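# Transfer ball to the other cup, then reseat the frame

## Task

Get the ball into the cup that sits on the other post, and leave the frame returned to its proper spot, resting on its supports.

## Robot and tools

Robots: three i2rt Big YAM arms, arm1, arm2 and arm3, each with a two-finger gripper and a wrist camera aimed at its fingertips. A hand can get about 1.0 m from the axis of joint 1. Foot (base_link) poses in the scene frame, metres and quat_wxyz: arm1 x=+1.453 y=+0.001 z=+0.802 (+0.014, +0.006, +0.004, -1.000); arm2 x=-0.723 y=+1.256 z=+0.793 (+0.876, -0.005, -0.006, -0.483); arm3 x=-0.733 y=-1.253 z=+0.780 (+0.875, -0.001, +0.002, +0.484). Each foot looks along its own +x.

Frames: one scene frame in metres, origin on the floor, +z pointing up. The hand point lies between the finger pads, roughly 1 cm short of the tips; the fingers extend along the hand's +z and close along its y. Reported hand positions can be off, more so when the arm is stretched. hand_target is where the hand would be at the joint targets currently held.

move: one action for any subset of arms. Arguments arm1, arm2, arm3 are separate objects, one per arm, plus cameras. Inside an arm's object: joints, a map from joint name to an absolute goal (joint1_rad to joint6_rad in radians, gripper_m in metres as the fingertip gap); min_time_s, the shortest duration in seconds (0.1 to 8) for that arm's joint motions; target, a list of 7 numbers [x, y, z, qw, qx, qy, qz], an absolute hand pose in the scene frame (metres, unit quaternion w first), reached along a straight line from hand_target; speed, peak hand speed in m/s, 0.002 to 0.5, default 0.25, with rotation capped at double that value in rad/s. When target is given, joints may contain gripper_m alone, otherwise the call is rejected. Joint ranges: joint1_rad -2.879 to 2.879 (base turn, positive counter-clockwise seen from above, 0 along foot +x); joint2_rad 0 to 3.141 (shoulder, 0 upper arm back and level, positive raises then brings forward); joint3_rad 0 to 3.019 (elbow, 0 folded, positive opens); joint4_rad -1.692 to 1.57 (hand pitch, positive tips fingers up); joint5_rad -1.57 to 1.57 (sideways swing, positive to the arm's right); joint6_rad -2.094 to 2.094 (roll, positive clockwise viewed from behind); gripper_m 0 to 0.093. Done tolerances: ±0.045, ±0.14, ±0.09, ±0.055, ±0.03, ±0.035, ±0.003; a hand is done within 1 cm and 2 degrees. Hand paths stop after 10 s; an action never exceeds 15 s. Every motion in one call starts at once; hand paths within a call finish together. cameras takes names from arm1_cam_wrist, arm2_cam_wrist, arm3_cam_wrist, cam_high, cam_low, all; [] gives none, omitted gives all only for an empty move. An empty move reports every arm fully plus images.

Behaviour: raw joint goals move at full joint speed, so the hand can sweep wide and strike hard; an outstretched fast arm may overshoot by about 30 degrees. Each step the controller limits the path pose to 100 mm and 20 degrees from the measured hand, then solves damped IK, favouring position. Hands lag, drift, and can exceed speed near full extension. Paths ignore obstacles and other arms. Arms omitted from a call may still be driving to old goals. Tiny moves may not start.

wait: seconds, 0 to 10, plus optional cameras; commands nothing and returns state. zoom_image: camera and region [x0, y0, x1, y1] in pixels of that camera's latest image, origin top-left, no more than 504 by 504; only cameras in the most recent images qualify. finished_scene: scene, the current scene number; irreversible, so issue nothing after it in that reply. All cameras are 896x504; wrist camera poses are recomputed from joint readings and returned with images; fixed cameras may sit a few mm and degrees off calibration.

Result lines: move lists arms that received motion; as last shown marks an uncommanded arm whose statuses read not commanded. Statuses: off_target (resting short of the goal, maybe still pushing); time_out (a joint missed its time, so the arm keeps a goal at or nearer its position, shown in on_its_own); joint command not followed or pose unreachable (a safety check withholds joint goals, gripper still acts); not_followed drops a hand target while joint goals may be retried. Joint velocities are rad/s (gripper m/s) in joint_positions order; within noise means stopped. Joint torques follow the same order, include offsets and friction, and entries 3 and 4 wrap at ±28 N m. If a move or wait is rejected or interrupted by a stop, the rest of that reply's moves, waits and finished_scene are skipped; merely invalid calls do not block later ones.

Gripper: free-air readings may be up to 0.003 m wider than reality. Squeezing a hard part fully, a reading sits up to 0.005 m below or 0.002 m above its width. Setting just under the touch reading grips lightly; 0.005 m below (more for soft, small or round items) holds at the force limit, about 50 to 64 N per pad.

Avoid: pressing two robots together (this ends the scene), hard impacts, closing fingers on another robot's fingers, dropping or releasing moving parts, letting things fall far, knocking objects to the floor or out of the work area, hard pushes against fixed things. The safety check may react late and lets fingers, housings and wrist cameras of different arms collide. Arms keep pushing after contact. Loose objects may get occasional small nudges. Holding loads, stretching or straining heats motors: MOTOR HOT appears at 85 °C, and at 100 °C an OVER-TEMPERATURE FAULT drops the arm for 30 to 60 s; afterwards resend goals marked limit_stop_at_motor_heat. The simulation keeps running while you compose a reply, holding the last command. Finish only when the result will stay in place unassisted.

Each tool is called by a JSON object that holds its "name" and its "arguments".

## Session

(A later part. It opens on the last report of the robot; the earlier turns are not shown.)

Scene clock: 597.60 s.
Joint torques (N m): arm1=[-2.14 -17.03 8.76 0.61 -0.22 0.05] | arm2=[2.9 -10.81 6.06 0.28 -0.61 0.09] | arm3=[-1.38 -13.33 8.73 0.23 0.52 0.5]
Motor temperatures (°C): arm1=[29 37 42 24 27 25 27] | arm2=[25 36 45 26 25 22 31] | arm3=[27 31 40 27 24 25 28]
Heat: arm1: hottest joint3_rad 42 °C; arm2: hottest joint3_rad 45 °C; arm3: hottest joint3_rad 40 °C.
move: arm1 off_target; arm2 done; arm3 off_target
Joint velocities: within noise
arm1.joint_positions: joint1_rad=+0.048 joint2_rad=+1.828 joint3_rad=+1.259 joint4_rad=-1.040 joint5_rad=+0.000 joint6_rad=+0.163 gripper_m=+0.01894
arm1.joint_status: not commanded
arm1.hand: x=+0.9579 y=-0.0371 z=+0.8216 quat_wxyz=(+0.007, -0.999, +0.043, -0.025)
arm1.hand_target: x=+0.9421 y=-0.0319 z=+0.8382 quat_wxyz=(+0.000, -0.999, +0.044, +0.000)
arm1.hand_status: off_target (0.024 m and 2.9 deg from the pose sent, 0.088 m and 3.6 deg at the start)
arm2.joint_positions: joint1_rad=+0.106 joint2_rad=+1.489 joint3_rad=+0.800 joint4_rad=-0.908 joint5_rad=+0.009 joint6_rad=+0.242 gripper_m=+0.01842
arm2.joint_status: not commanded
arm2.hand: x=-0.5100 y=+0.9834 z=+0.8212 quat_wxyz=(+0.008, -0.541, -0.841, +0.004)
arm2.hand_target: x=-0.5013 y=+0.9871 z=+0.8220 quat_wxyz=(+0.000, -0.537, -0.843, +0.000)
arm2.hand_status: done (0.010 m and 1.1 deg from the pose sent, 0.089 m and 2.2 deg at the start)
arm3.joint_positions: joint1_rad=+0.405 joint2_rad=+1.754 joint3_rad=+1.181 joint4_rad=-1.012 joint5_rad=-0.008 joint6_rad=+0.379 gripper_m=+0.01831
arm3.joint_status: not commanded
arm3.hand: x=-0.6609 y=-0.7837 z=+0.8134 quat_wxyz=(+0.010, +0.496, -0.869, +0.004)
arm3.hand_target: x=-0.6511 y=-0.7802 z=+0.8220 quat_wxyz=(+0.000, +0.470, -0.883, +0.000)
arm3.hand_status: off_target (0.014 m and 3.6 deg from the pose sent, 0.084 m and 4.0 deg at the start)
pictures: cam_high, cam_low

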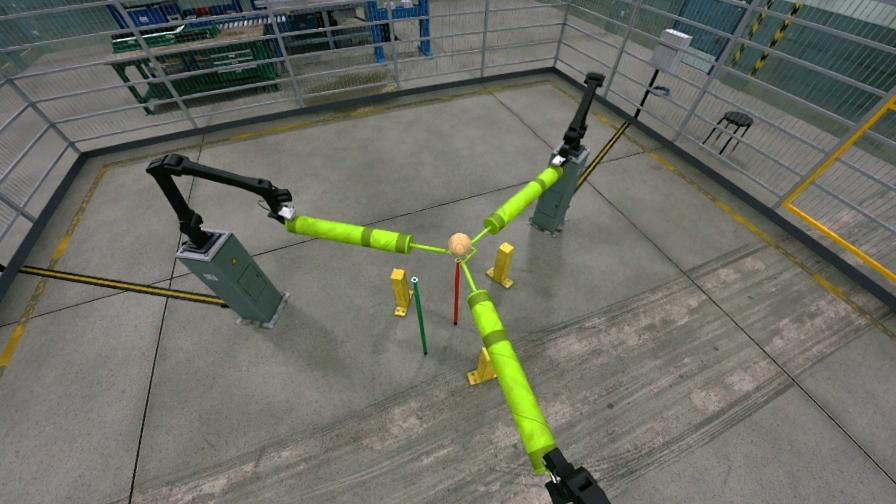

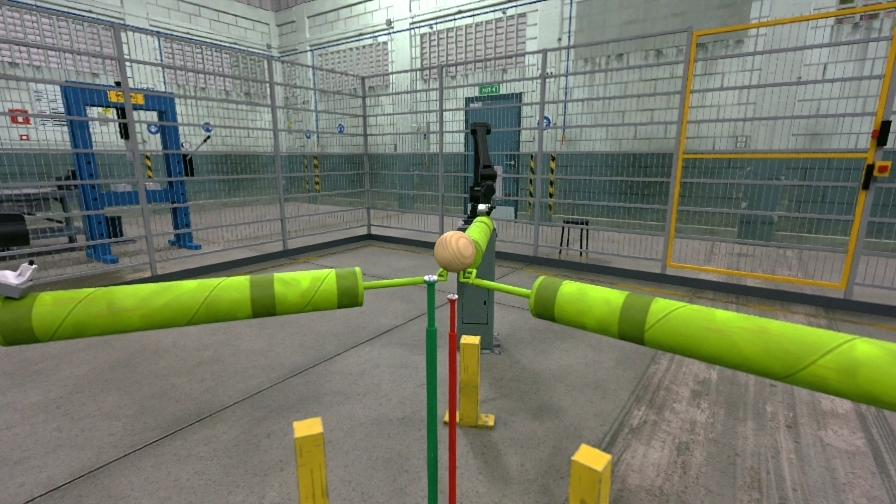

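{"name": "move", "arguments": {"arm1": {"target":[0.9395,-0.036,0.785,0,0.999,-0.0436,0],"speed":0.04}, "arm2": {"target":[-0.502,0.983,0.772,0,0.5373,0.8434,0],"speed":0.04}, "arm3": {"target":[-0.652,-0.784,0.771,0,0.4697,-0.8828,0],"speed":0.04}, "cameras": ["cam_low","cam_high"]}}

{"name": "zoom_image", "arguments": {"camera": "cam_low", "region": [380, 210, 520, 350]}}

{"name": "zoom_image", "arguments": {"camera": "cam_high", "region": [390, 200, 510, 300]}}

Scene clock: 605.87 s.
Joint torques (N m): arm1=[-1.44 -17.49 8.13 0.49 -0.24 0.13] | arm2=[2.14 -11.4 5.26 0.42 -0.7 0] | arm3=[-1.38 -13.51 7.58 0.2 0.5 0.51]
Motor temperatures (°C): arm1=[29 37 41 24 27 25 27] | arm2=[25 35 44 26 25 22 31] | arm3=[27 31 40 27 24 25 28]
Heat: arm1: hottest joint3_rad 41 °C; arm2: hottest joint3_rad 44 °C; arm3: hottest joint3_rad 40 °C.
move: arm1 off_target; arm2 done; arm3 off_target
Joint velocities: within noise
arm1.joint_positions: joint1_rad=+0.048 joint2_rad=+1.912 joint3_rad=+1.221 joint4_rad=-0.917 joint5_rad=+0.000 joint6_rad=+0.163 gripper_m=+0.01894
arm1.joint_status: not commanded
arm1.hand: x=+0.9568 y=-0.0368 z=+0.7691 quat_wxyz=(+0.007, -0.999, +0.043, -0.024)
arm1.hand_target: x=+0.9400 y=-0.0359 z=+0.7853 quat_wxyz=(+0.000, -0.999, +0.044, +0.000)
arm1.hand_status: off_target (0.024 m and 2.8 deg from the pose sent, 0.041 m and 2.9 deg at the start)
arm2.joint_positions: joint1_rad=+0.106 joint2_rad=+1.602 joint3_rad=+0.755 joint4_rad=-0.755 joint5_rad=+0.011 joint6_rad=+0.242 gripper_m=+0.01842
arm2.joint_status: not commanded
arm2.hand: x=-0.5098 y=+0.9821 z=+0.7714 quat_wxyz=(+0.010, -0.541, -0.841, +0.005)
arm2.hand_target: x=-0.5021 y=+0.9830 z=+0.7721 quat_wxyz=(+0.000, -0.537, -0.843, +0.000)
arm2.hand_status: done (0.008 m and 1.4 deg from the pose sent, 0.050 m and 1.1 deg at the start)
arm3.joint_positions: joint1_rad=+0.405 joint2_rad=+1.823 joint3_rad=+1.127 joint4_rad=-0.880 joint5_rad=-0.007 joint6_rad=+0.380 gripper_m=+0.01831
arm3.joint_status: not commanded
arm3.hand: x=-0.6611 y=-0.7850 z=+0.7652 quat_wxyz=(+0.007, +0.495, -0.869, +0.000)
arm3.hand_target: x=-0.6521 y=-0.7841 z=+0.7709 quat_wxyz=(+0.000, +0.470, -0.883, +0.000)
arm3.hand_status: off_target (0.011 m and 3.4 deg from the pose sent, 0.043 m and 3.6 deg at the start)
pictures: cam_high, cam_low

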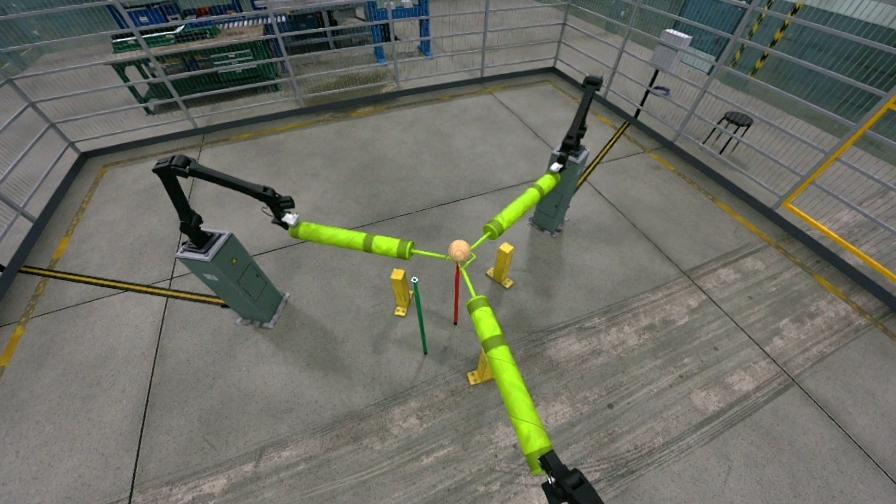

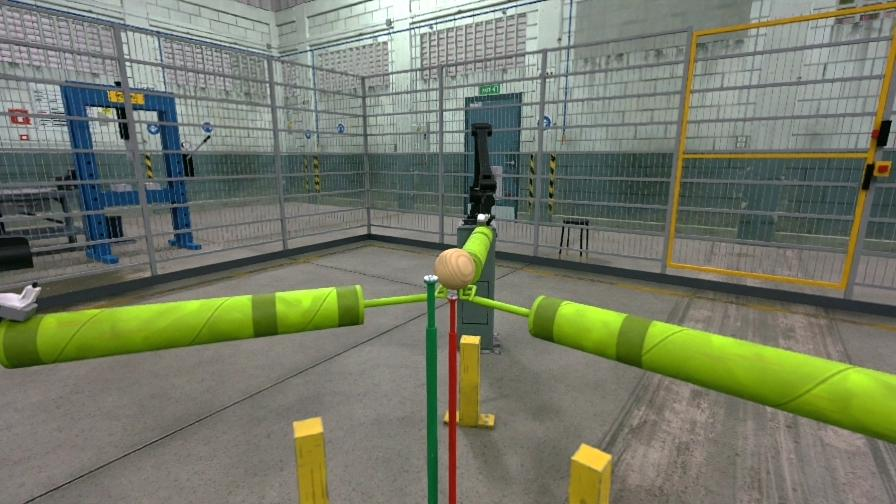

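Scaled by 3.600 from the camera's image (finer frame: 1280x720).

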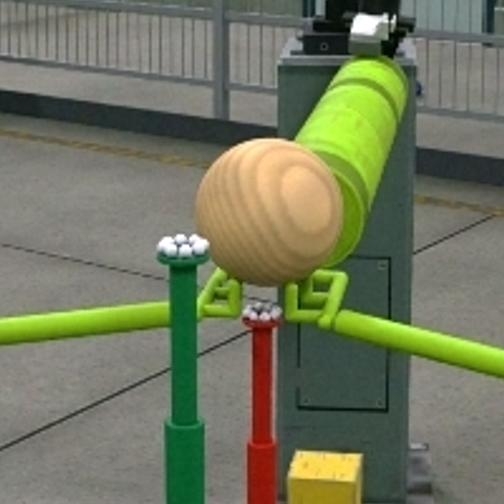

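Scaled by 4.200 from the camera's image (finer frame: 1280x720).

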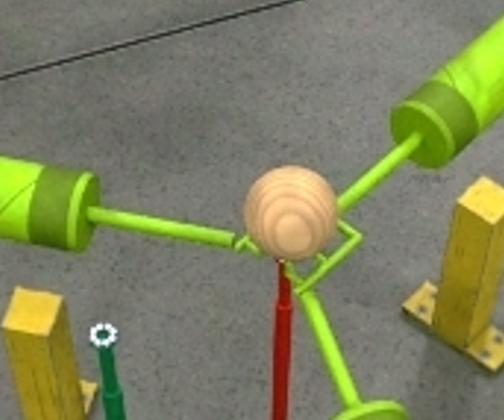

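{"name": "move", "arguments": {"arm1": {"target":[0.9365,-0.0395,0.733,0,0.999,-0.0436,0],"speed":0.03}, "arm2": {"target":[-0.505,0.9795,0.716,0,0.5373,0.8434,0],"speed":0.03}, "arm3": {"target":[-0.655,-0.7875,0.721,0,0.4697,-0.8828,0],"speed":0.03}, "cameras": ["cam_low","cam_high"]}}

{"name": "zoom_image", "arguments": {"camera": "cam_low", "region": [380, 210, 520, 350]}}

{"name": "zoom_image", "arguments": {"camera": "cam_high", "region": [390, 200, 510, 300]}}

Scene clock: 619.70 s.
Joint torques (N m): arm1=[-0.91 -17.85 7.42 0.66 -0.19 0.2] | arm2=[1.73 -11.81 4.12 0.57 -0.73 -0.02] | arm3=[-0.97 -13.33 6.58 0.4 0.45 0.55]
Motor temperatures (°C): arm1=[29 38 40 24 26 25 27] | arm2=[25 34 42 26 25 22 31] | arm3=[27 32 40 27 24 25 28]
Heat: arm1: hottest joint3_rad 40 °C; arm2: hottest joint3_rad 42 °C; arm3: hottest joint3_rad 40 °C.
move: arm1 off_target; arm2 done; arm3 off_target
Joint velocities: within noise
arm1.joint_positions: joint1_rad=+0.048 joint2_rad=+2.005 joint3_rad=+1.206 joint4_rad=-0.809 joint5_rad=-0.002 joint6_rad=+0.163 gripper_m=+0.01894
arm1.joint_status: not commanded
arm1.hand: x=+0.9551 y=-0.0368 z=+0.7195 quat_wxyz=(+0.006, -0.999, +0.043, -0.024)
arm1.hand_target: x=+0.9370 y=-0.0394 z=+0.7334 quat_wxyz=(+0.000, -0.999, +0.044, +0.000)
arm1.hand_status: off_target (0.023 m and 2.8 deg from the pose sent, 0.042 m and 2.8 deg at the start)
arm2.joint_positions: joint1_rad=+0.099 joint2_rad=+1.744 joint3_rad=+0.726 joint4_rad=-0.582 joint5_rad=+0.012 joint6_rad=+0.233 gripper_m=+0.01842
arm2.joint_status: not commanded
arm2.hand: x=-0.5114 y=+0.9794 z=+0.7175 quat_wxyz=(+0.009, -0.540, -0.841, +0.006)
arm2.hand_target: x=-0.5050 y=+0.9795 z=+0.7162 quat_wxyz=(+0.000, -0.537, -0.843, +0.000)
arm2.hand_status: done (0.007 m and 1.3 deg from the pose sent, 0.056 m and 1.3 deg at the start)
arm3.joint_positions: joint1_rad=+0.405 joint2_rad=+1.901 joint3_rad=+1.088 joint4_rad=-0.758 joint5_rad=-0.006 joint6_rad=+0.380 gripper_m=+0.01831
arm3.joint_status: not commanded
arm3.hand: x=-0.6615 y=-0.7877 z=+0.7190 quat_wxyz=(+0.005, +0.495, -0.869, -0.001)
arm3.hand_target: x=-0.6549 y=-0.7875 z=+0.7210 quat_wxyz=(+0.000, +0.470, -0.883, +0.000)
arm3.hand_status: off_target (0.007 m and 3.4 deg from the pose sent, 0.045 m and 3.4 deg at the start)
pictures: cam_high, cam_low

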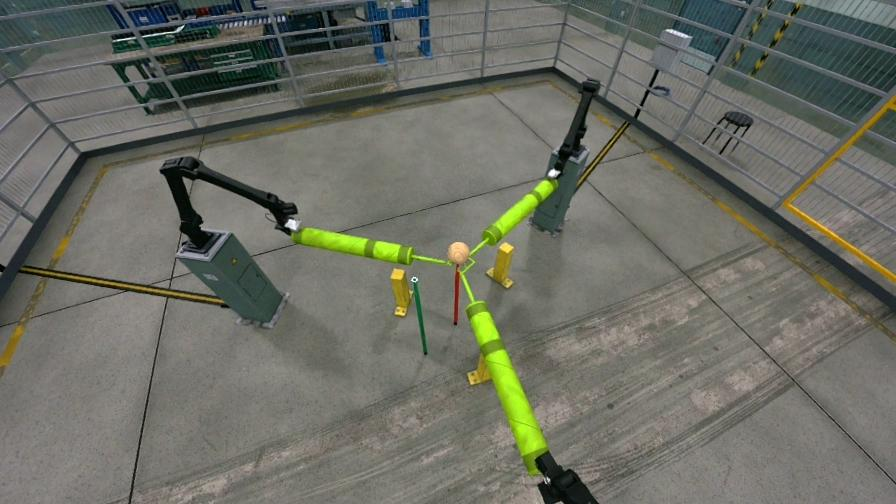

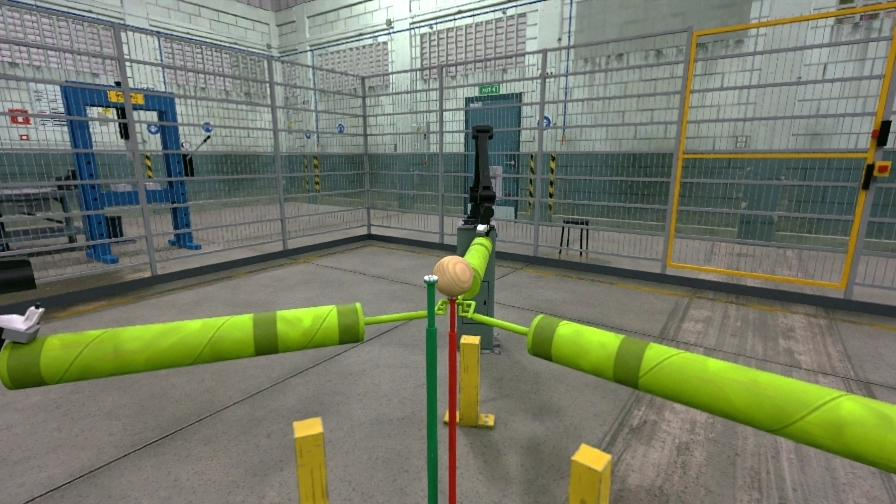

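Scaled by 3.600 from the camera's image (finer frame: 1280x720).

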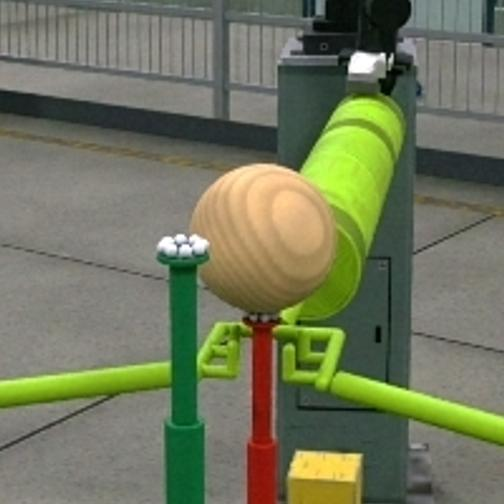

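Scaled by 4.200 from the camera's image (finer frame: 1280x720).

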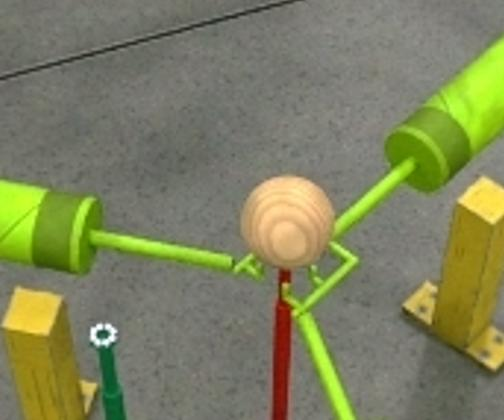

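{"name": "move", "arguments": {"arm1": {"target":[0.9365,-0.0395,0.706,0,0.999,-0.0436,0],"speed":0.05}, "arm2": {"target":[-0.505,0.9795,0.687,0,0.5373,0.8434,0],"speed":0.05}, "arm3": {"target":[-0.655,-0.7875,0.693,0,0.4697,-0.8828,0],"speed":0.05}}}

{"name": "move", "arguments": {"arm1": {"target":[0.908,0.018,0.704,0,0.999,-0.0436,0],"speed":0.05}, "arm2": {"target":[-0.533,1.037,0.687,0,0.5373,0.8434,0],"speed":0.05}, "arm3": {"target":[-0.683,-0.73,0.693,0,0.4697,-0.8828,0],"speed":0.05}, "cameras": ["cam_low","cam_high"]}}

{"name": "zoom_image", "arguments": {"camera": "cam_high", "region": [390, 200, 520, 310]}}

Scene clock: 630.47 s.
Joint torques (N m): arm1=[-0.79 -18.43 6.82 0.61 -0.16 0.2] | arm2=[1.67 -12.28 3.47 0.57 -0.73 -0.02] | arm3=[-0.97 -13.57 6.12 0.46 0.39 0.55]
Motor temperatures (°C): arm1=[29 38 39 24 26 25 27] | arm2=[25 34 40 26 25 21 31] | arm3=[27 31 38 27 24 25 28]
Heat: arm1: hottest joint3_rad 39 °C; arm2: hottest joint3_rad 40 °C; arm3: hottest joint3_rad 38 °C.
move: arm1 off_target; arm2 done; arm3 off_target
Joint velocities: within noise
arm1.joint_positions: joint1_rad=+0.048 joint2_rad=+2.061 joint3_rad=+1.203 joint4_rad=-0.751 joint5_rad=-0.002 joint6_rad=+0.163 gripper_m=+0.01894
arm1.joint_status: not commanded
arm1.hand: x=+0.9551 y=-0.0367 z=+0.6915 quat_wxyz=(+0.006, -0.999, +0.043, -0.024)
arm1.hand_target: x=+0.9371 y=-0.0395 z=+0.7062 quat_wxyz=(+0.000, -0.999, +0.044, +0.000)
arm1.hand_status: off_target (0.024 m and 2.9 deg from the pose sent, 0.023 m and 2.8 deg at the start)
arm2.joint_positions: joint1_rad=+0.099 joint2_rad=+1.828 joint3_rad=+0.720 joint4_rad=-0.492 joint5_rad=+0.012 joint6_rad=+0.232 gripper_m=+0.01842
arm2.joint_status: not commanded
arm2.hand: x=-0.5112 y=+0.9789 z=+0.6885 quat_wxyz=(+0.009, -0.540, -0.842, +0.006)
arm2.hand_target: x=-0.5050 y=+0.9795 z=+0.6871 quat_wxyz=(+0.000, -0.537, -0.843, +0.000)
arm2.hand_status: done (0.006 m and 1.3 deg from the pose sent, 0.031 m and 1.3 deg at the start)
arm3.joint_positions: joint1_rad=+0.405 joint2_rad=+1.959 joint3_rad=+1.079 joint4_rad=-0.694 joint5_rad=-0.005 joint6_rad=+0.380 gripper_m=+0.01831
arm3.joint_status: not commanded
arm3.hand: x=-0.6613 y=-0.7882 z=+0.6910 quat_wxyz=(+0.005, +0.495, -0.869, +0.000)
arm3.hand_target: x=-0.6549 y=-0.7875 z=+0.6931 quat_wxyz=(+0.000, +0.470, -0.883, +0.000)
arm3.hand_status: off_target (0.007 m and 3.4 deg from the pose sent, 0.027 m and 3.4 deg at the start)
pictures: none

Scene clock: 632.30 s.
Joint torques (N m): arm1=[-1.79 -19.02 8.9 -0.32 -0.17 -0.02] | arm2=[2.78 -12.81 1.59 0.08 -0.62 0.17] | arm3=[0.09 -14.56 8.98 -0.62 0.11 0.67]
Motor temperatures (°C): arm1=[29 38 39 24 26 25 27] | arm2=[25 34 40 26 25 21 31] | arm3=[27 31 38 27 24 25 28]
Heat: arm1: hottest joint3_rad 39 °C; arm2: hottest joint3_rad 40 °C; arm3: hottest joint3_rad 38 °C.
move: arm1 off_target; arm2 done; arm3 off_target
Joint velocities: within noise
arm1.joint_positions: joint1_rad=-0.051 joint2_rad=+2.111 joint3_rad=+1.271 joint4_rad=-0.767 joint5_rad=-0.002 joint6_rad=+0.077 gripper_m=+0.01894
arm1.joint_status: not commanded
arm1.hand: x=+0.9334 y=+0.0136 z=+0.6840 quat_wxyz=(+0.004, -0.998, +0.050, -0.024)
arm1.hand_target: x=+0.9089 y=+0.0181 z=+0.7045 quat_wxyz=(+0.000, -0.999, +0.044, +0.000)
arm1.hand_status: off_target (0.033 m and 2.8 deg from the pose sent, 0.073 m and 2.9 deg at the start)
arm2.joint_positions: joint1_rad=+0.133 joint2_rad=+1.768 joint3_rad=+0.561 joint4_rad=-0.393 joint5_rad=+0.008 joint6_rad=+0.260 gripper_m=+0.01842
arm2.joint_status: not commanded
arm2.hand: x=-0.5373 y=+1.0298 z=+0.6813 quat_wxyz=(+0.009, -0.537, -0.843, +0.004)
arm2.hand_target: x=-0.5332 y=+1.0369 z=+0.6866 quat_wxyz=(+0.000, -0.537, -0.844, +0.000)
arm2.hand_status: done (0.010 m and 1.1 deg from the pose sent, 0.062 m and 1.3 deg at the start)
arm3.joint_positions: joint1_rad=+0.463 joint2_rad=+2.047 joint3_rad=+1.224 joint4_rad=-0.746 joint5_rad=+0.002 joint6_rad=+0.440 gripper_m=+0.01831
arm3.joint_status: not commanded
arm3.hand: x=-0.6833 y=-0.7401 z=+0.6856 quat_wxyz=(+0.001, +0.495, -0.869, +0.001)
arm3.hand_target: x=-0.6830 y=-0.7303 z=+0.6931 quat_wxyz=(+0.000, +0.470, -0.882, -0.001)
arm3.hand_status: off_target (0.013 m and 3.3 deg from the pose sent, 0.062 m and 3.4 deg at the start)
pictures: cam_high, cam_low

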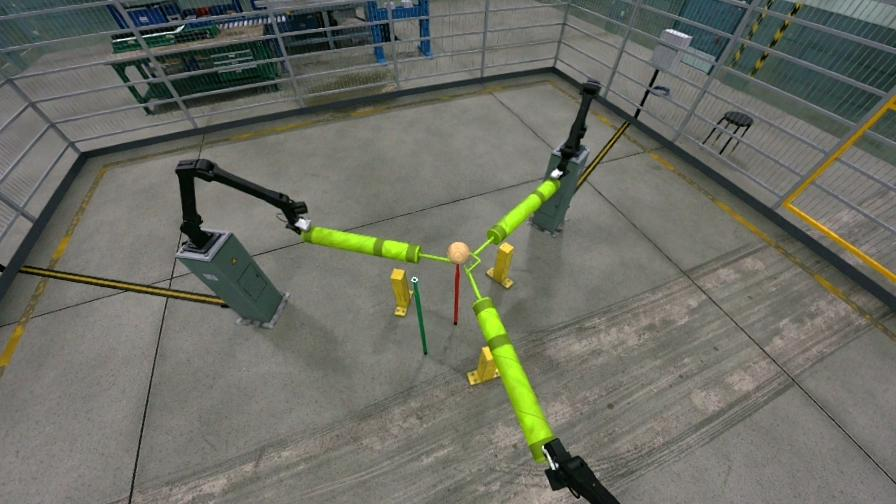

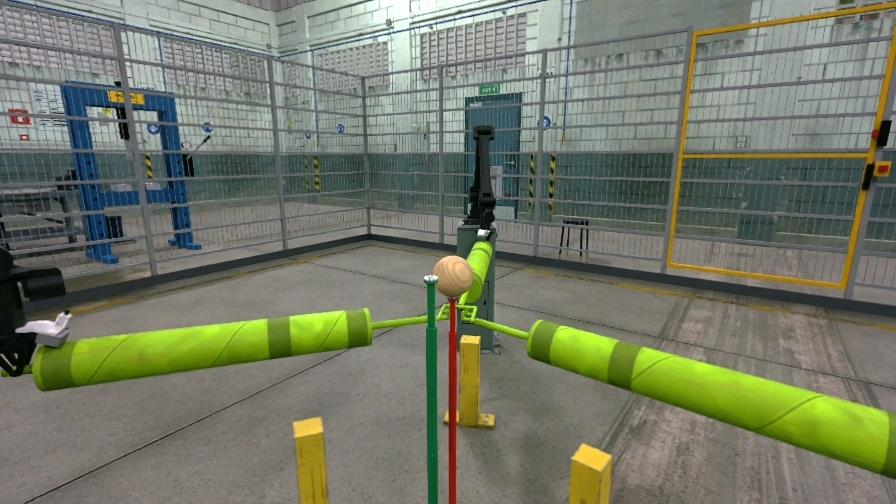

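Scaled by 3.877 from the camera's image (finer frame: 1280x720).

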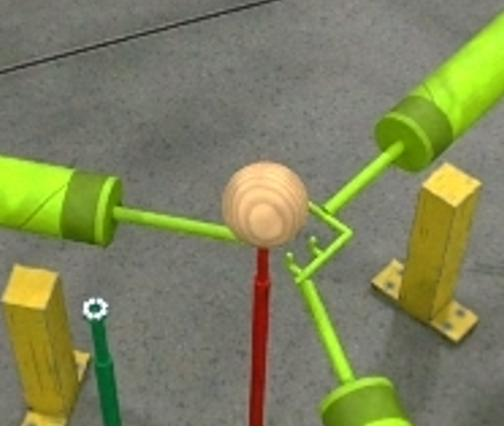

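{"name": "move", "arguments": {"arm1": {"target":[0.879,0.039,0.53,0,0.999,-0.0436,0],"speed":0.1}, "arm2": {"target":[-0.559,1.057,0.493,0,0.5373,0.8434,0],"speed":0.1}, "arm3": {"target":[-0.710,-0.712,0.504,0,0.4697,-0.8828,0],"speed":0.1}, "cameras": ["cam_low","cam_high"]}}

{"name": "zoom_image", "arguments": {"camera": "cam_high", "region": [300, 190, 560, 480]}}

{"name": "zoom_image", "arguments": {"camera": "cam_low", "region": [270, 270, 630, 504]}}

Scene clock: 647.73 s.
Joint torques (N m): arm1=[-2.14 -21.77 6.61 0.14 -0.16 -0.1] | arm2=[0.85 -11.52 -2.33 0.28 -0.53 -0.04] | arm3=[0.32 -16.56 5.76 0.2 0.06 0.66]
Motor temperatures (°C): arm1=[29 38 39 24 26 25 27] | arm2=[25 34 37 26 25 22 31] | arm3=[27 32 37 27 24 26 28]
Heat: arm1: hottest joint3_rad 39 °C; arm2: hottest joint3_rad 37 °C; arm3: hottest joint3_rad 37 °C.
move: arm1 off_target; arm2 done; arm3 off_target
Joint velocities: within noise
arm1.joint_positions: joint1_rad=-0.079 joint2_rad=+2.523 joint3_rad=+1.471 joint4_rad=-0.563 joint5_rad=-0.003 joint6_rad=+0.052 gripper_m=+0.01894
arm1.joint_status: not commanded
arm1.hand: x=+0.9083 y=+0.0310 z=+0.5113 quat_wxyz=(+0.003, -0.998, +0.052, -0.027)
arm1.hand_target: x=+0.8797 y=+0.0391 z=+0.5308 quat_wxyz=(+0.001, -0.999, +0.044, +0.000)
arm1.hand_status: off_target (0.036 m and 3.3 deg from the pose sent, 0.165 m and 2.9 deg at the start)
arm2.joint_positions: joint1_rad=+0.133 joint2_rad=+2.457 joint3_rad=+0.633 joint4_rad=+0.253 joint5_rad=+0.006 joint6_rad=+0.260 gripper_m=+0.01842
arm2.joint_status: not commanded
arm2.hand: x=-0.5546 y=+1.0495 z=+0.4967 quat_wxyz=(-0.005, -0.537, -0.843, +0.008)
arm2.hand_target: x=-0.5590 y=+1.0570 z=+0.4932 quat_wxyz=(+0.000, -0.537, -0.843, +0.000)
arm2.hand_status: done (0.009 m and 1.1 deg from the pose sent, 0.191 m and 1.1 deg at the start)
arm3.joint_positions: joint1_rad=+0.513 joint2_rad=+2.475 joint3_rad=+1.378 joint4_rad=-0.482 joint5_rad=+0.003 joint6_rad=+0.493 gripper_m=+0.01831
arm3.joint_status: not commanded
arm3.hand: x=-0.7083 y=-0.7207 z=+0.5014 quat_wxyz=(+0.003, +0.493, -0.870, +0.005)
arm3.hand_target: x=-0.7100 y=-0.7121 z=+0.5041 quat_wxyz=(+0.000, +0.470, -0.883, +0.000)
arm3.hand_status: off_target (0.009 m and 3.1 deg from the pose sent, 0.186 m and 3.3 deg at the start)
pictures: cam_high, cam_low

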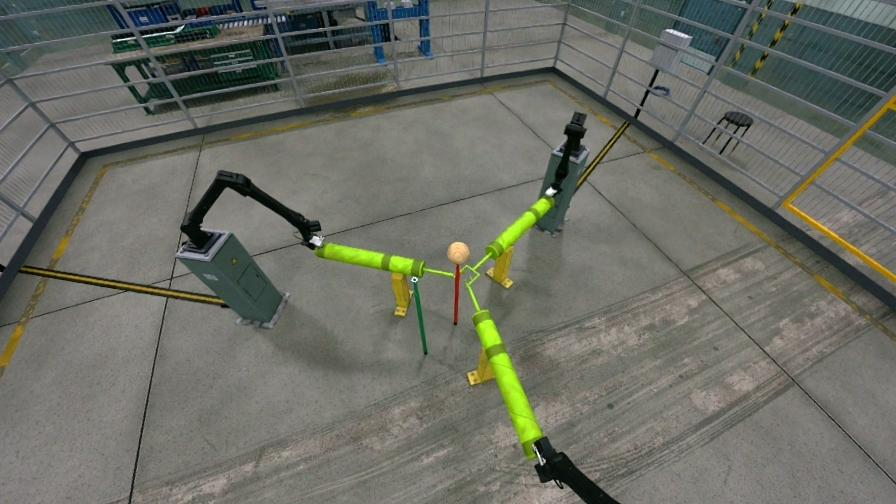

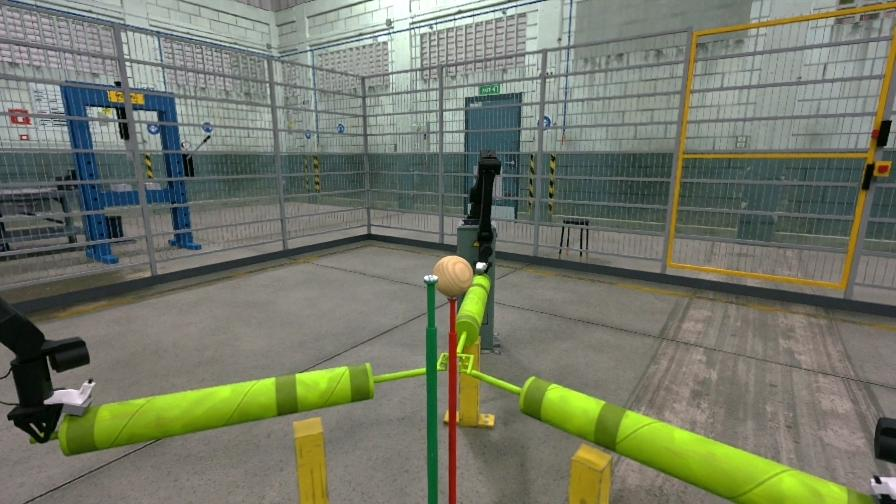

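Scaled by 1.738 from the camera's image (finer frame: 1280x720).

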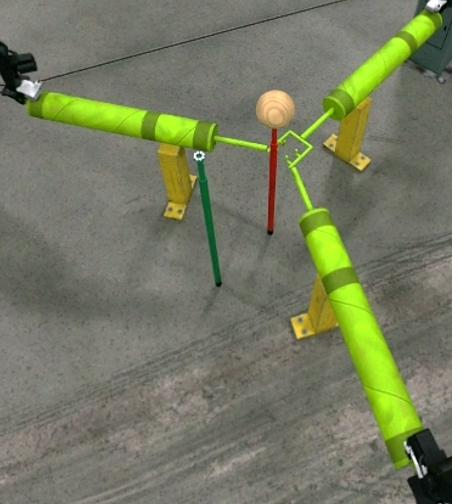

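Scaled by 1.400 from the camera's image (finer frame: 1280x720).

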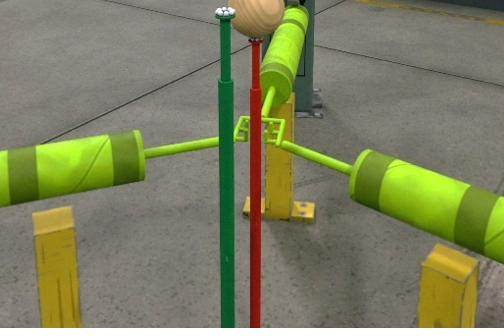

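{"name": "move", "arguments": {"arm1": {"target":[0.876,0.039,0.474,0,0.999,-0.0436,0],"speed":0.04}, "arm2": {"target":[-0.561,1.058,0.438,0,0.5373,0.8434,0],"speed":0.04}, "arm3": {"target":[-0.712,-0.708,0.445,0,0.4697,-0.8828,0],"speed":0.04}, "cameras": ["cam_low","cam_high"]}}

{"name": "zoom_image", "arguments": {"camera": "cam_high", "region": [300, 190, 560, 480]}}

{"name": "zoom_image", "arguments": {"camera": "cam_low", "region": [270, 270, 630, 504]}}

Scene clock: 656.77 s.
Joint torques (N m): arm1=[-2.02 -21.3 6.5 0.43 -0.16 -0.07] | arm2=[0.73 -11.05 -2.39 0.4 -0.4 -0.06] | arm3=[0.26 -16.15 5.94 0.47 0.05 0.64]
Motor temperatures (°C): arm1=[29 39 38 24 26 25 27] | arm2=[25 33 36 26 25 21 31] | arm3=[27 33 36 27 24 26 28]
Heat: arm1: hottest joint2_rad 39 °C; arm2: hottest joint3_rad 36 °C; arm3: hottest joint3_rad 36 °C.
move: arm1 off_target; arm2 off_target; arm3 off_target
Joint velocities: within noise
arm1.joint_positions: joint1_rad=-0.079 joint2_rad=+2.642 joint3_rad=+1.550 joint4_rad=-0.522 joint5_rad=-0.003 joint6_rad=+0.051 gripper_m=+0.01894
arm1.joint_status: not commanded
arm1.hand: x=+0.9054 y=+0.0316 z=+0.4610 quat_wxyz=(+0.003, -0.998, +0.051, -0.027)
arm1.hand_target: x=+0.8769 y=+0.0390 z=+0.4750 quat_wxyz=(+0.001, -0.999, +0.044, +0.000)
arm1.hand_status: off_target (0.033 m and 3.3 deg from the pose sent, 0.050 m and 3.3 deg at the start)
arm2.joint_positions: joint1_rad=+0.133 joint2_rad=+2.627 joint3_rad=+0.725 joint4_rad=+0.333 joint5_rad=+0.003 joint6_rad=+0.260 gripper_m=+0.01842
arm2.joint_status: not commanded
arm2.hand: x=-0.5548 y=+1.0502 z=+0.4457 quat_wxyz=(-0.007, -0.537, -0.843, +0.006)
arm2.hand_target: x=-0.5610 y=+1.0580 z=+0.4384 quat_wxyz=(+0.000, -0.537, -0.843, +0.000)
arm2.hand_status: off_target (0.013 m and 1.0 deg from the pose sent, 0.060 m and 1.1 deg at the start)
arm3.joint_positions: joint1_rad=+0.517 joint2_rad=+2.606 joint3_rad=+1.460 joint4_rad=-0.436 joint5_rad=+0.003 joint6_rad=+0.497 gripper_m=+0.01831
arm3.joint_status: not commanded
arm3.hand: x=-0.7106 y=-0.7181 z=+0.4471 quat_wxyz=(+0.004, +0.493, -0.870, +0.006)
arm3.hand_target: x=-0.7120 y=-0.7080 z=+0.4453 quat_wxyz=(+0.000, +0.470, -0.882, -0.001)
arm3.hand_status: off_target (0.010 m and 3.2 deg from the pose sent, 0.058 m and 3.1 deg at the start)
pictures: cam_high, cam_low

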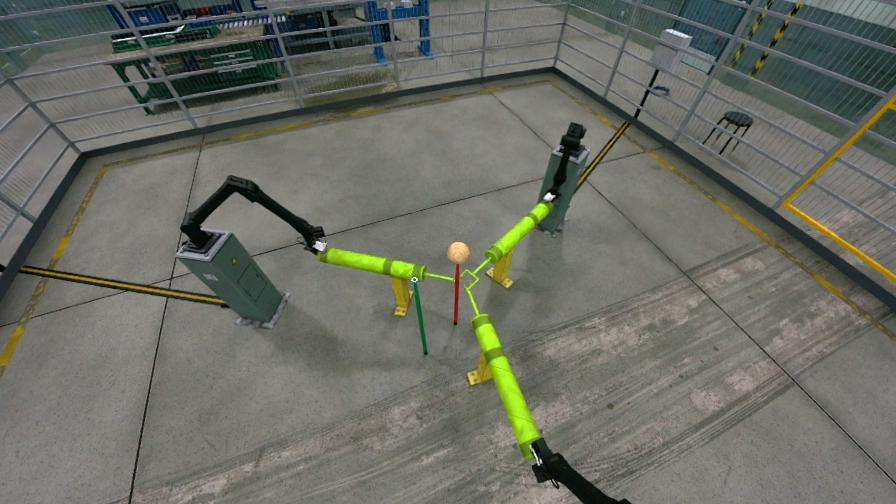

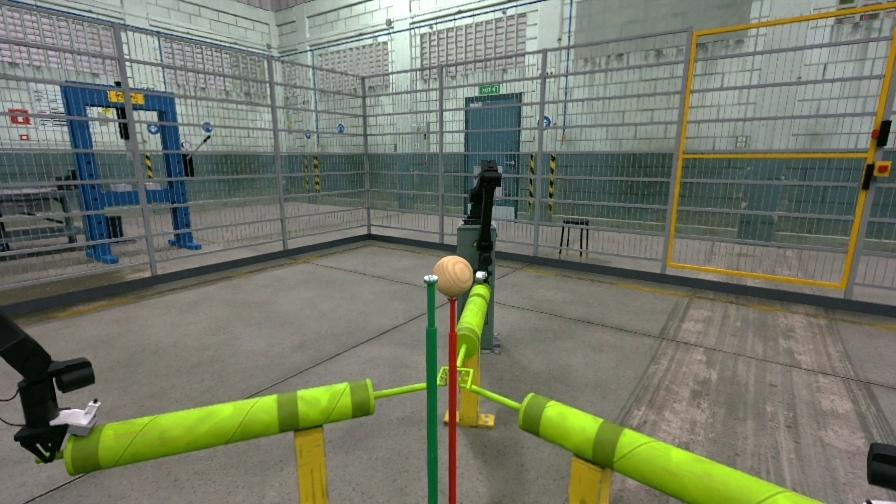

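Scaled by 1.738 from the camera's image (finer frame: 1280x720).

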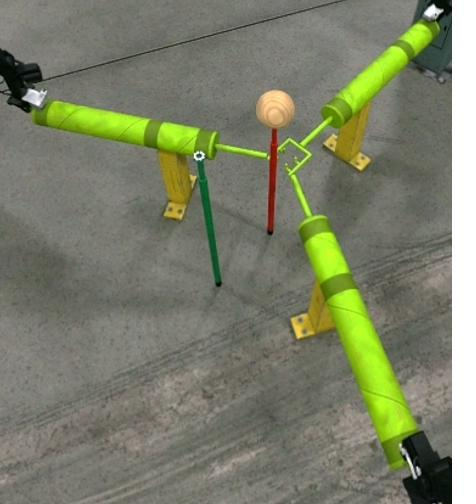

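Scaled by 1.400 from the camera's image (finer frame: 1280x720).

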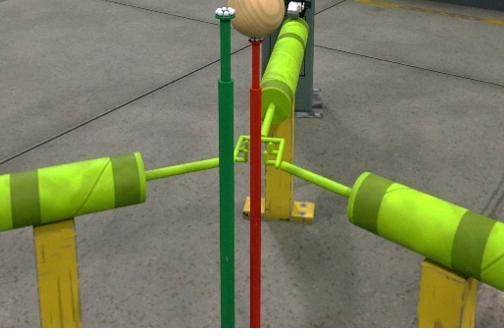

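{"name": "move", "arguments": {"arm1": {"target":[0.876,0.038,0.469,0,0.999,-0.0436,0],"speed":0.03}, "arm2": {"target":[-0.559,1.056,0.433,0,0.5373,0.8434,0],"speed":0.03}, "arm3": {"target":[-0.712,-0.708,0.439,0,0.4697,-0.8828,0],"speed":0.03}}}

{"name": "move", "arguments": {"arm1": {"joints":{"gripper_m":0.093}}, "arm2": {"joints":{"gripper_m":0.093}}, "arm3": {"joints":{"gripper_m":0.093}}}}

{"name": "move", "arguments": {"arm1": {"target":[0.90,0.036,0.65,0,0.999,-0.0436,0],"speed":0.12}, "arm2": {"target":[-0.562,1.056,0.62,0,0.5373,0.8434,0],"speed":0.12}, "arm3": {"target":[-0.718,-0.716,0.63,0,0.4697,-0.8828,0],"speed":0.12}, "cameras": ["all"]}}

{"name": "zoom_image", "arguments": {"camera": "cam_low", "region": [270, 270, 630, 504]}}

Scene clock: 664.57 s.
Joint torques (N m): arm1=[-1.85 -20.37 6.98 0.47 -0.16 -0.06] | arm2=[0.73 -10.11 -1.32 0.29 -0.4 -0.06] | arm3=[0.26 -15.38 6.41 0.68 0.05 0.64]
Motor temperatures (°C): arm1=[29 39 37 24 26 25 27] | arm2=[25 33 36 26 24 21 31] | arm3=[27 33 36 27 24 26 28]
Heat: arm1: hottest joint2_rad 39 °C; arm2: hottest joint3_rad 36 °C; arm3: hottest joint3_rad 36 °C.
move: arm1 off_target; arm2 off_target; arm3 off_target
Joint velocities: within noise
arm1.joint_positions: joint1_rad=-0.079 joint2_rad=+2.642 joint3_rad=+1.551 joint4_rad=-0.518 joint5_rad=-0.003 joint6_rad=+0.051 gripper_m=+0.01894
arm1.joint_status: not commanded
arm1.hand: x=+0.9041 y=+0.0316 z=+0.4611 quat_wxyz=(+0.003, -0.998, +0.051, -0.025)
arm1.hand_target: x=+0.8768 y=+0.0380 z=+0.4701 quat_wxyz=(+0.001, -0.999, +0.044, +0.000)
arm1.hand_status: off_target (0.030 m and 3.0 deg from the pose sent, 0.031 m and 3.3 deg at the start)
arm2.joint_positions: joint1_rad=+0.133 joint2_rad=+2.627 joint3_rad=+0.725 joint4_rad=+0.333 joint5_rad=+0.003 joint6_rad=+0.260 gripper_m=+0.01842
arm2.joint_status: not commanded
arm2.hand: x=-0.5548 y=+1.0502 z=+0.4457 quat_wxyz=(-0.007, -0.537, -0.843, +0.006)
arm2.hand_target: x=-0.5591 y=+1.0561 z=+0.4337 quat_wxyz=(+0.000, -0.537, -0.843, +0.000)
arm2.hand_status: off_target (0.015 m and 1.0 deg from the pose sent, 0.015 m and 1.0 deg at the start)
arm3.joint_positions: joint1_rad=+0.517 joint2_rad=+2.609 joint3_rad=+1.462 joint4_rad=-0.436 joint5_rad=+0.003 joint6_rad=+0.498 gripper_m=+0.01831
arm3.joint_status: not commanded
arm3.hand: x=-0.7106 y=-0.7184 z=+0.4459 quat_wxyz=(+0.004, +0.493, -0.870, +0.007)
arm3.hand_target: x=-0.7120 y=-0.7084 z=+0.4393 quat_wxyz=(+0.000, +0.470, -0.883, +0.000)
arm3.hand_status: off_target (0.013 m and 3.2 deg from the pose sent, 0.013 m and 3.2 deg at the start)
pictures: none

Scene clock: 665.37 s.
Joint torques (N m): arm1=[-1.79 -20.84 5.57 0.5 -0.08 0.05] | arm2=[0.73 -10.52 -1.59 0.14 -0.27 -0.06] | arm3=[0.26 -15.38 6.11 0.69 0.07 0.14]
Motor temperatures (°C): arm1=[29 39 37 24 26 25 27] | arm2=[25 33 36 26 24 21 31] | arm3=[27 33 36 27 24 26 28]
Heat: arm1: hottest joint2_rad 39 °C; arm2: hottest joint3_rad 36 °C; arm3: hottest joint3_rad 36 °C.
move: arm1 done; arm2 done; arm3 done
Joint velocities: within noise
arm1.joint_positions: joint1_rad=-0.079 joint2_rad=+2.643 joint3_rad=+1.571 joint4_rad=-0.518 joint5_rad=-0.005 joint6_rad=+0.040 gripper_m=+0.09290
arm1.joint_status: all done
arm1.hand: x=+0.8924 y=+0.0319 z=+0.4643 quat_wxyz=(+0.002, -0.999, +0.046, -0.015)
arm1.hand_target: x=+0.8767 y=+0.0381 z=+0.4701 quat_wxyz=(+0.001, -0.999, +0.044, +0.000)
arm1.hand_status: not commanded
arm2.joint_positions: joint1_rad=+0.133 joint2_rad=+2.632 joint3_rad=+0.729 joint4_rad=+0.337 joint5_rad=+0.000 joint6_rad=+0.260 gripper_m=+0.09292
arm2.joint_status: all done
arm2.hand: x=-0.5537 y=+1.0497 z=+0.4440 quat_wxyz=(-0.009, -0.538, -0.843, +0.005)
arm2.hand_target: x=-0.5591 y=+1.0560 z=+0.4337 quat_wxyz=(+0.000, -0.537, -0.843, +0.000)
arm2.hand_status: not commanded
arm3.joint_positions: joint1_rad=+0.517 joint2_rad=+2.609 joint3_rad=+1.466 joint4_rad=-0.436 joint5_rad=+0.003 joint6_rad=+0.543 gripper_m=+0.09294
arm3.joint_status: all done
arm3.hand: x=-0.7106 y=-0.7161 z=+0.4463 quat_wxyz=(+0.003, +0.473, -0.881, +0.005)
arm3.hand_target: x=-0.7120 y=-0.7084 z=+0.4393 quat_wxyz=(+0.000, +0.470, -0.883, +0.000)
arm3.hand_status: not commanded
pictures: none

Scene clock: 667.70 s.
Joint torques (N m): arm1=[-1.96 -19.6 5.05 0.05 -0.1 0.05] | arm2=[0.15 -11.4 0.02 -0.34 -0.16 -0.16] | arm3=[0.79 -17.03 5.83 0.02 0.11 0.13]
Motor temperatures (°C): arm1=[29 39 36 24 26 25 27] | arm2=[25 33 35 26 24 21 31] | arm3=[27 33 35 27 24 26 28]
Heat: arm1: hottest joint2_rad 39 °C; arm2: hottest joint3_rad 35 °C; arm3: hottest joint3_rad 35 °C.
move: arm1 done; arm2 done; arm3 done
Joint velocities: within noise
arm1.joint_positions: joint1_rad=-0.080 joint2_rad=+2.231 joint3_rad=+1.356 joint4_rad=-0.691 joint5_rad=-0.006 joint6_rad=+0.038 gripper_m=+0.09290
arm1.joint_status: not commanded
arm1.hand: x=+0.9015 y=+0.0298 z=+0.6426 quat_wxyz=(+0.002, -0.999, +0.045, -0.003)
arm1.hand_target: x=+0.9001 y=+0.0360 z=+0.6499 quat_wxyz=(+0.000, -0.999, +0.044, +0.000)
arm1.hand_status: done (0.010 m and 0.4 deg from the pose sent, 0.186 m and 1.8 deg at the start)
arm2.joint_positions: joint1_rad=+0.128 joint2_rad=+1.985 joint3_rad=+0.476 joint4_rad=-0.070 joint5_rad=-0.003 joint6_rad=+0.259 gripper_m=+0.09292
arm2.joint_status: not commanded
arm2.hand: x=-0.5579 y=+1.0549 z=+0.6178 quat_wxyz=(-0.003, -0.539, -0.842, +0.002)
arm2.hand_target: x=-0.5620 y=+1.0561 z=+0.6199 quat_wxyz=(+0.000, -0.537, -0.843, +0.000)
arm2.hand_status: done (0.005 m and 0.5 deg from the pose sent, 0.176 m and 1.1 deg at the start)
arm3.joint_positions: joint1_rad=+0.523 joint2_rad=+2.211 joint3_rad=+1.299 joint4_rad=-0.663 joint5_rad=+0.003 joint6_rad=+0.555 gripper_m=+0.09294
arm3.joint_status: not commanded
arm3.hand: x=-0.7130 y=-0.7186 z=+0.6214 quat_wxyz=(+0.002, +0.470, -0.883, +0.003)
arm3.hand_target: x=-0.7180 y=-0.7160 z=+0.6299 quat_wxyz=(+0.000, +0.470, -0.883, +0.000)
arm3.hand_status: done (0.010 m and 0.4 deg from the pose sent, 0.184 m and 0.9 deg at the start)
pictures: arm1_cam_wrist, arm2_cam_wrist, arm3_cam_wrist, cam_high, cam_low
arm1_cam_wrist: T_world_to_cam=[[0.07158, 0.99742, 0.00528, -0.09858], [0.90363, -0.06708, 0.42303, -1.04813], [0.4223, -0.02551, -0.9061, 0.29218]] pos_world=[0.83079, 0.03546, 0.70866]
arm2_cam_wrist: T_world_to_cam=[[-0.9123, -0.40932, 0.01308, -0.087], [-0.36684, 0.83097, 0.41824, -1.29973], [-0.18207, 0.37676, -0.90824, 0.15187]] pos_world=[-0.52851, 0.98721, 0.68267]
arm3_cam_wrist: T_world_to_cam=[[0.82838, -0.56003, 0.01219, 0.17899], [-0.50864, -0.7429, 0.43519, -1.13152], [-0.23467, -0.3667, -0.90026, 0.22036]] pos_world=[-0.67209, -0.65956, 0.68862]

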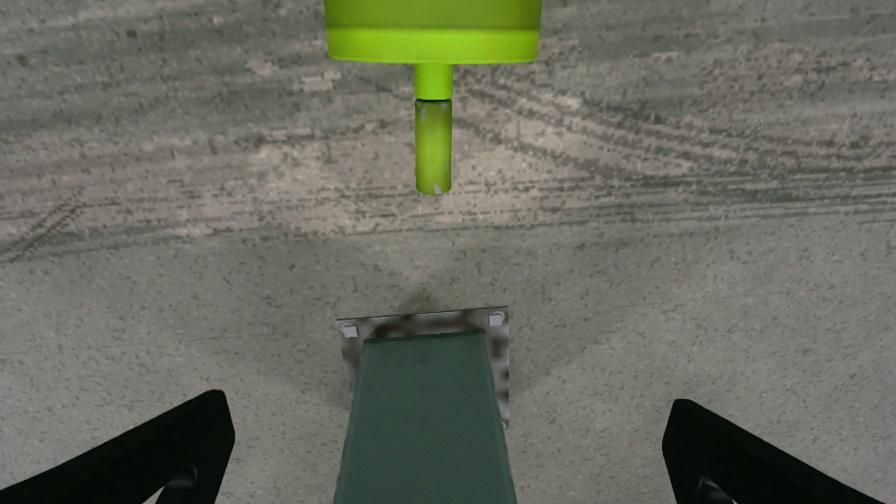

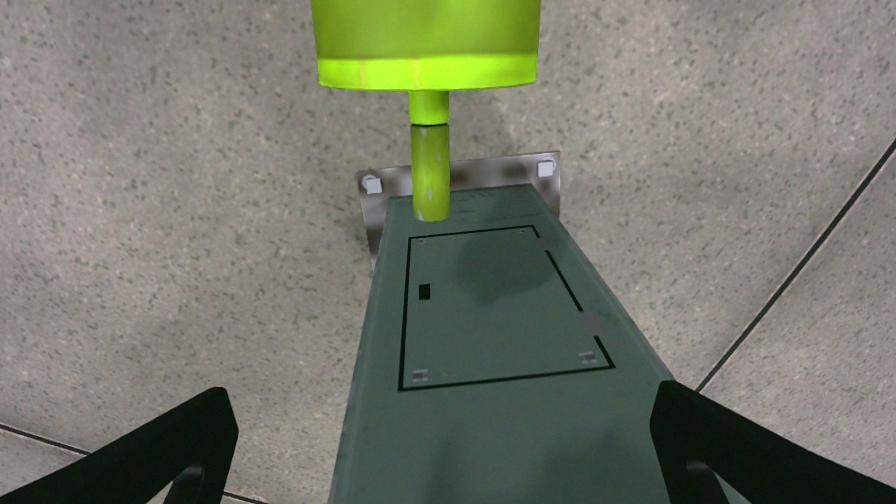

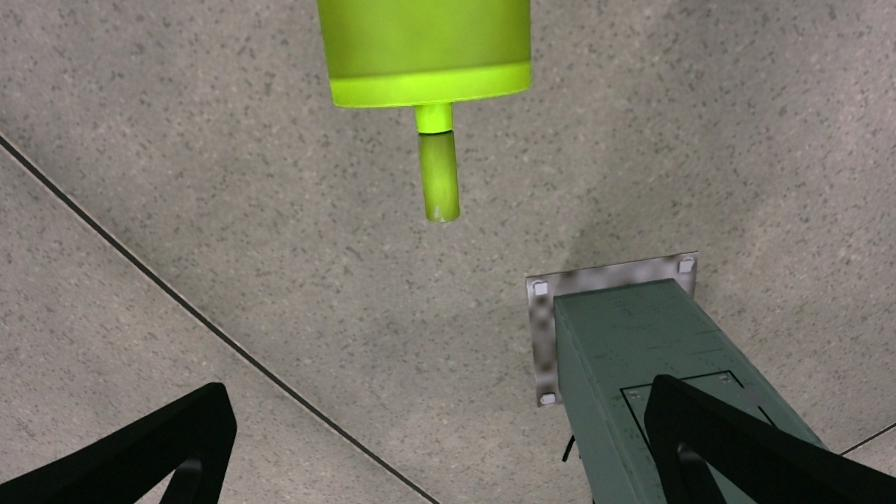

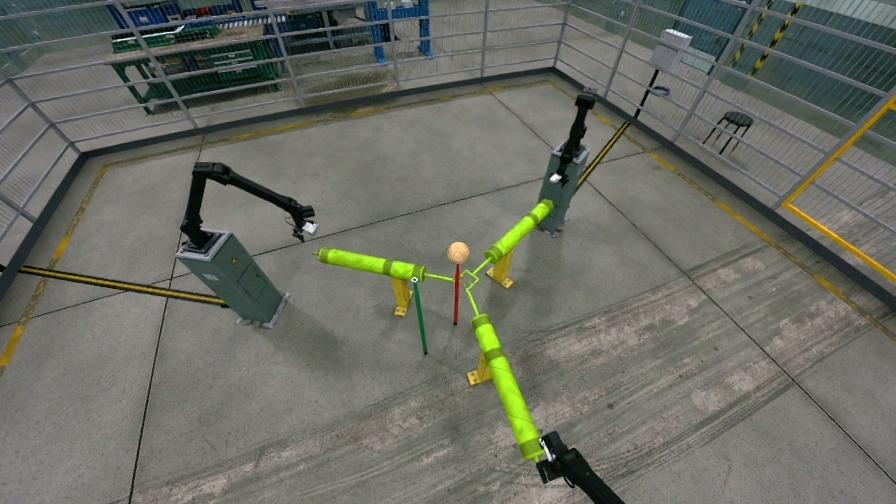

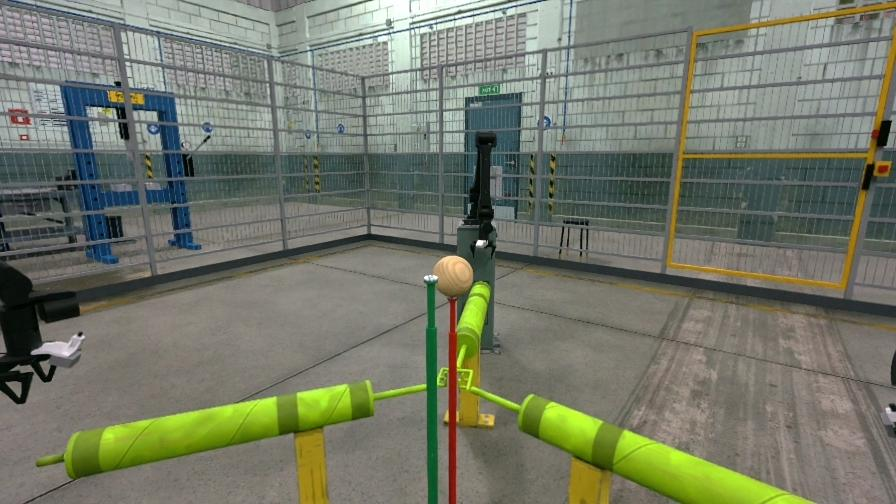

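Scaled by 1.400 from the camera's image (finer frame: 1280x720).

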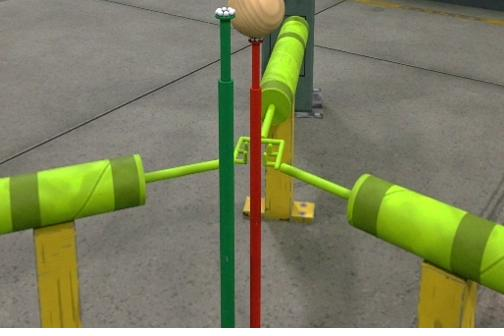

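Matches the initial placement.

{"name": "finished_scene", "arguments": {"scene": 2}}

The scene is finished: the task was done.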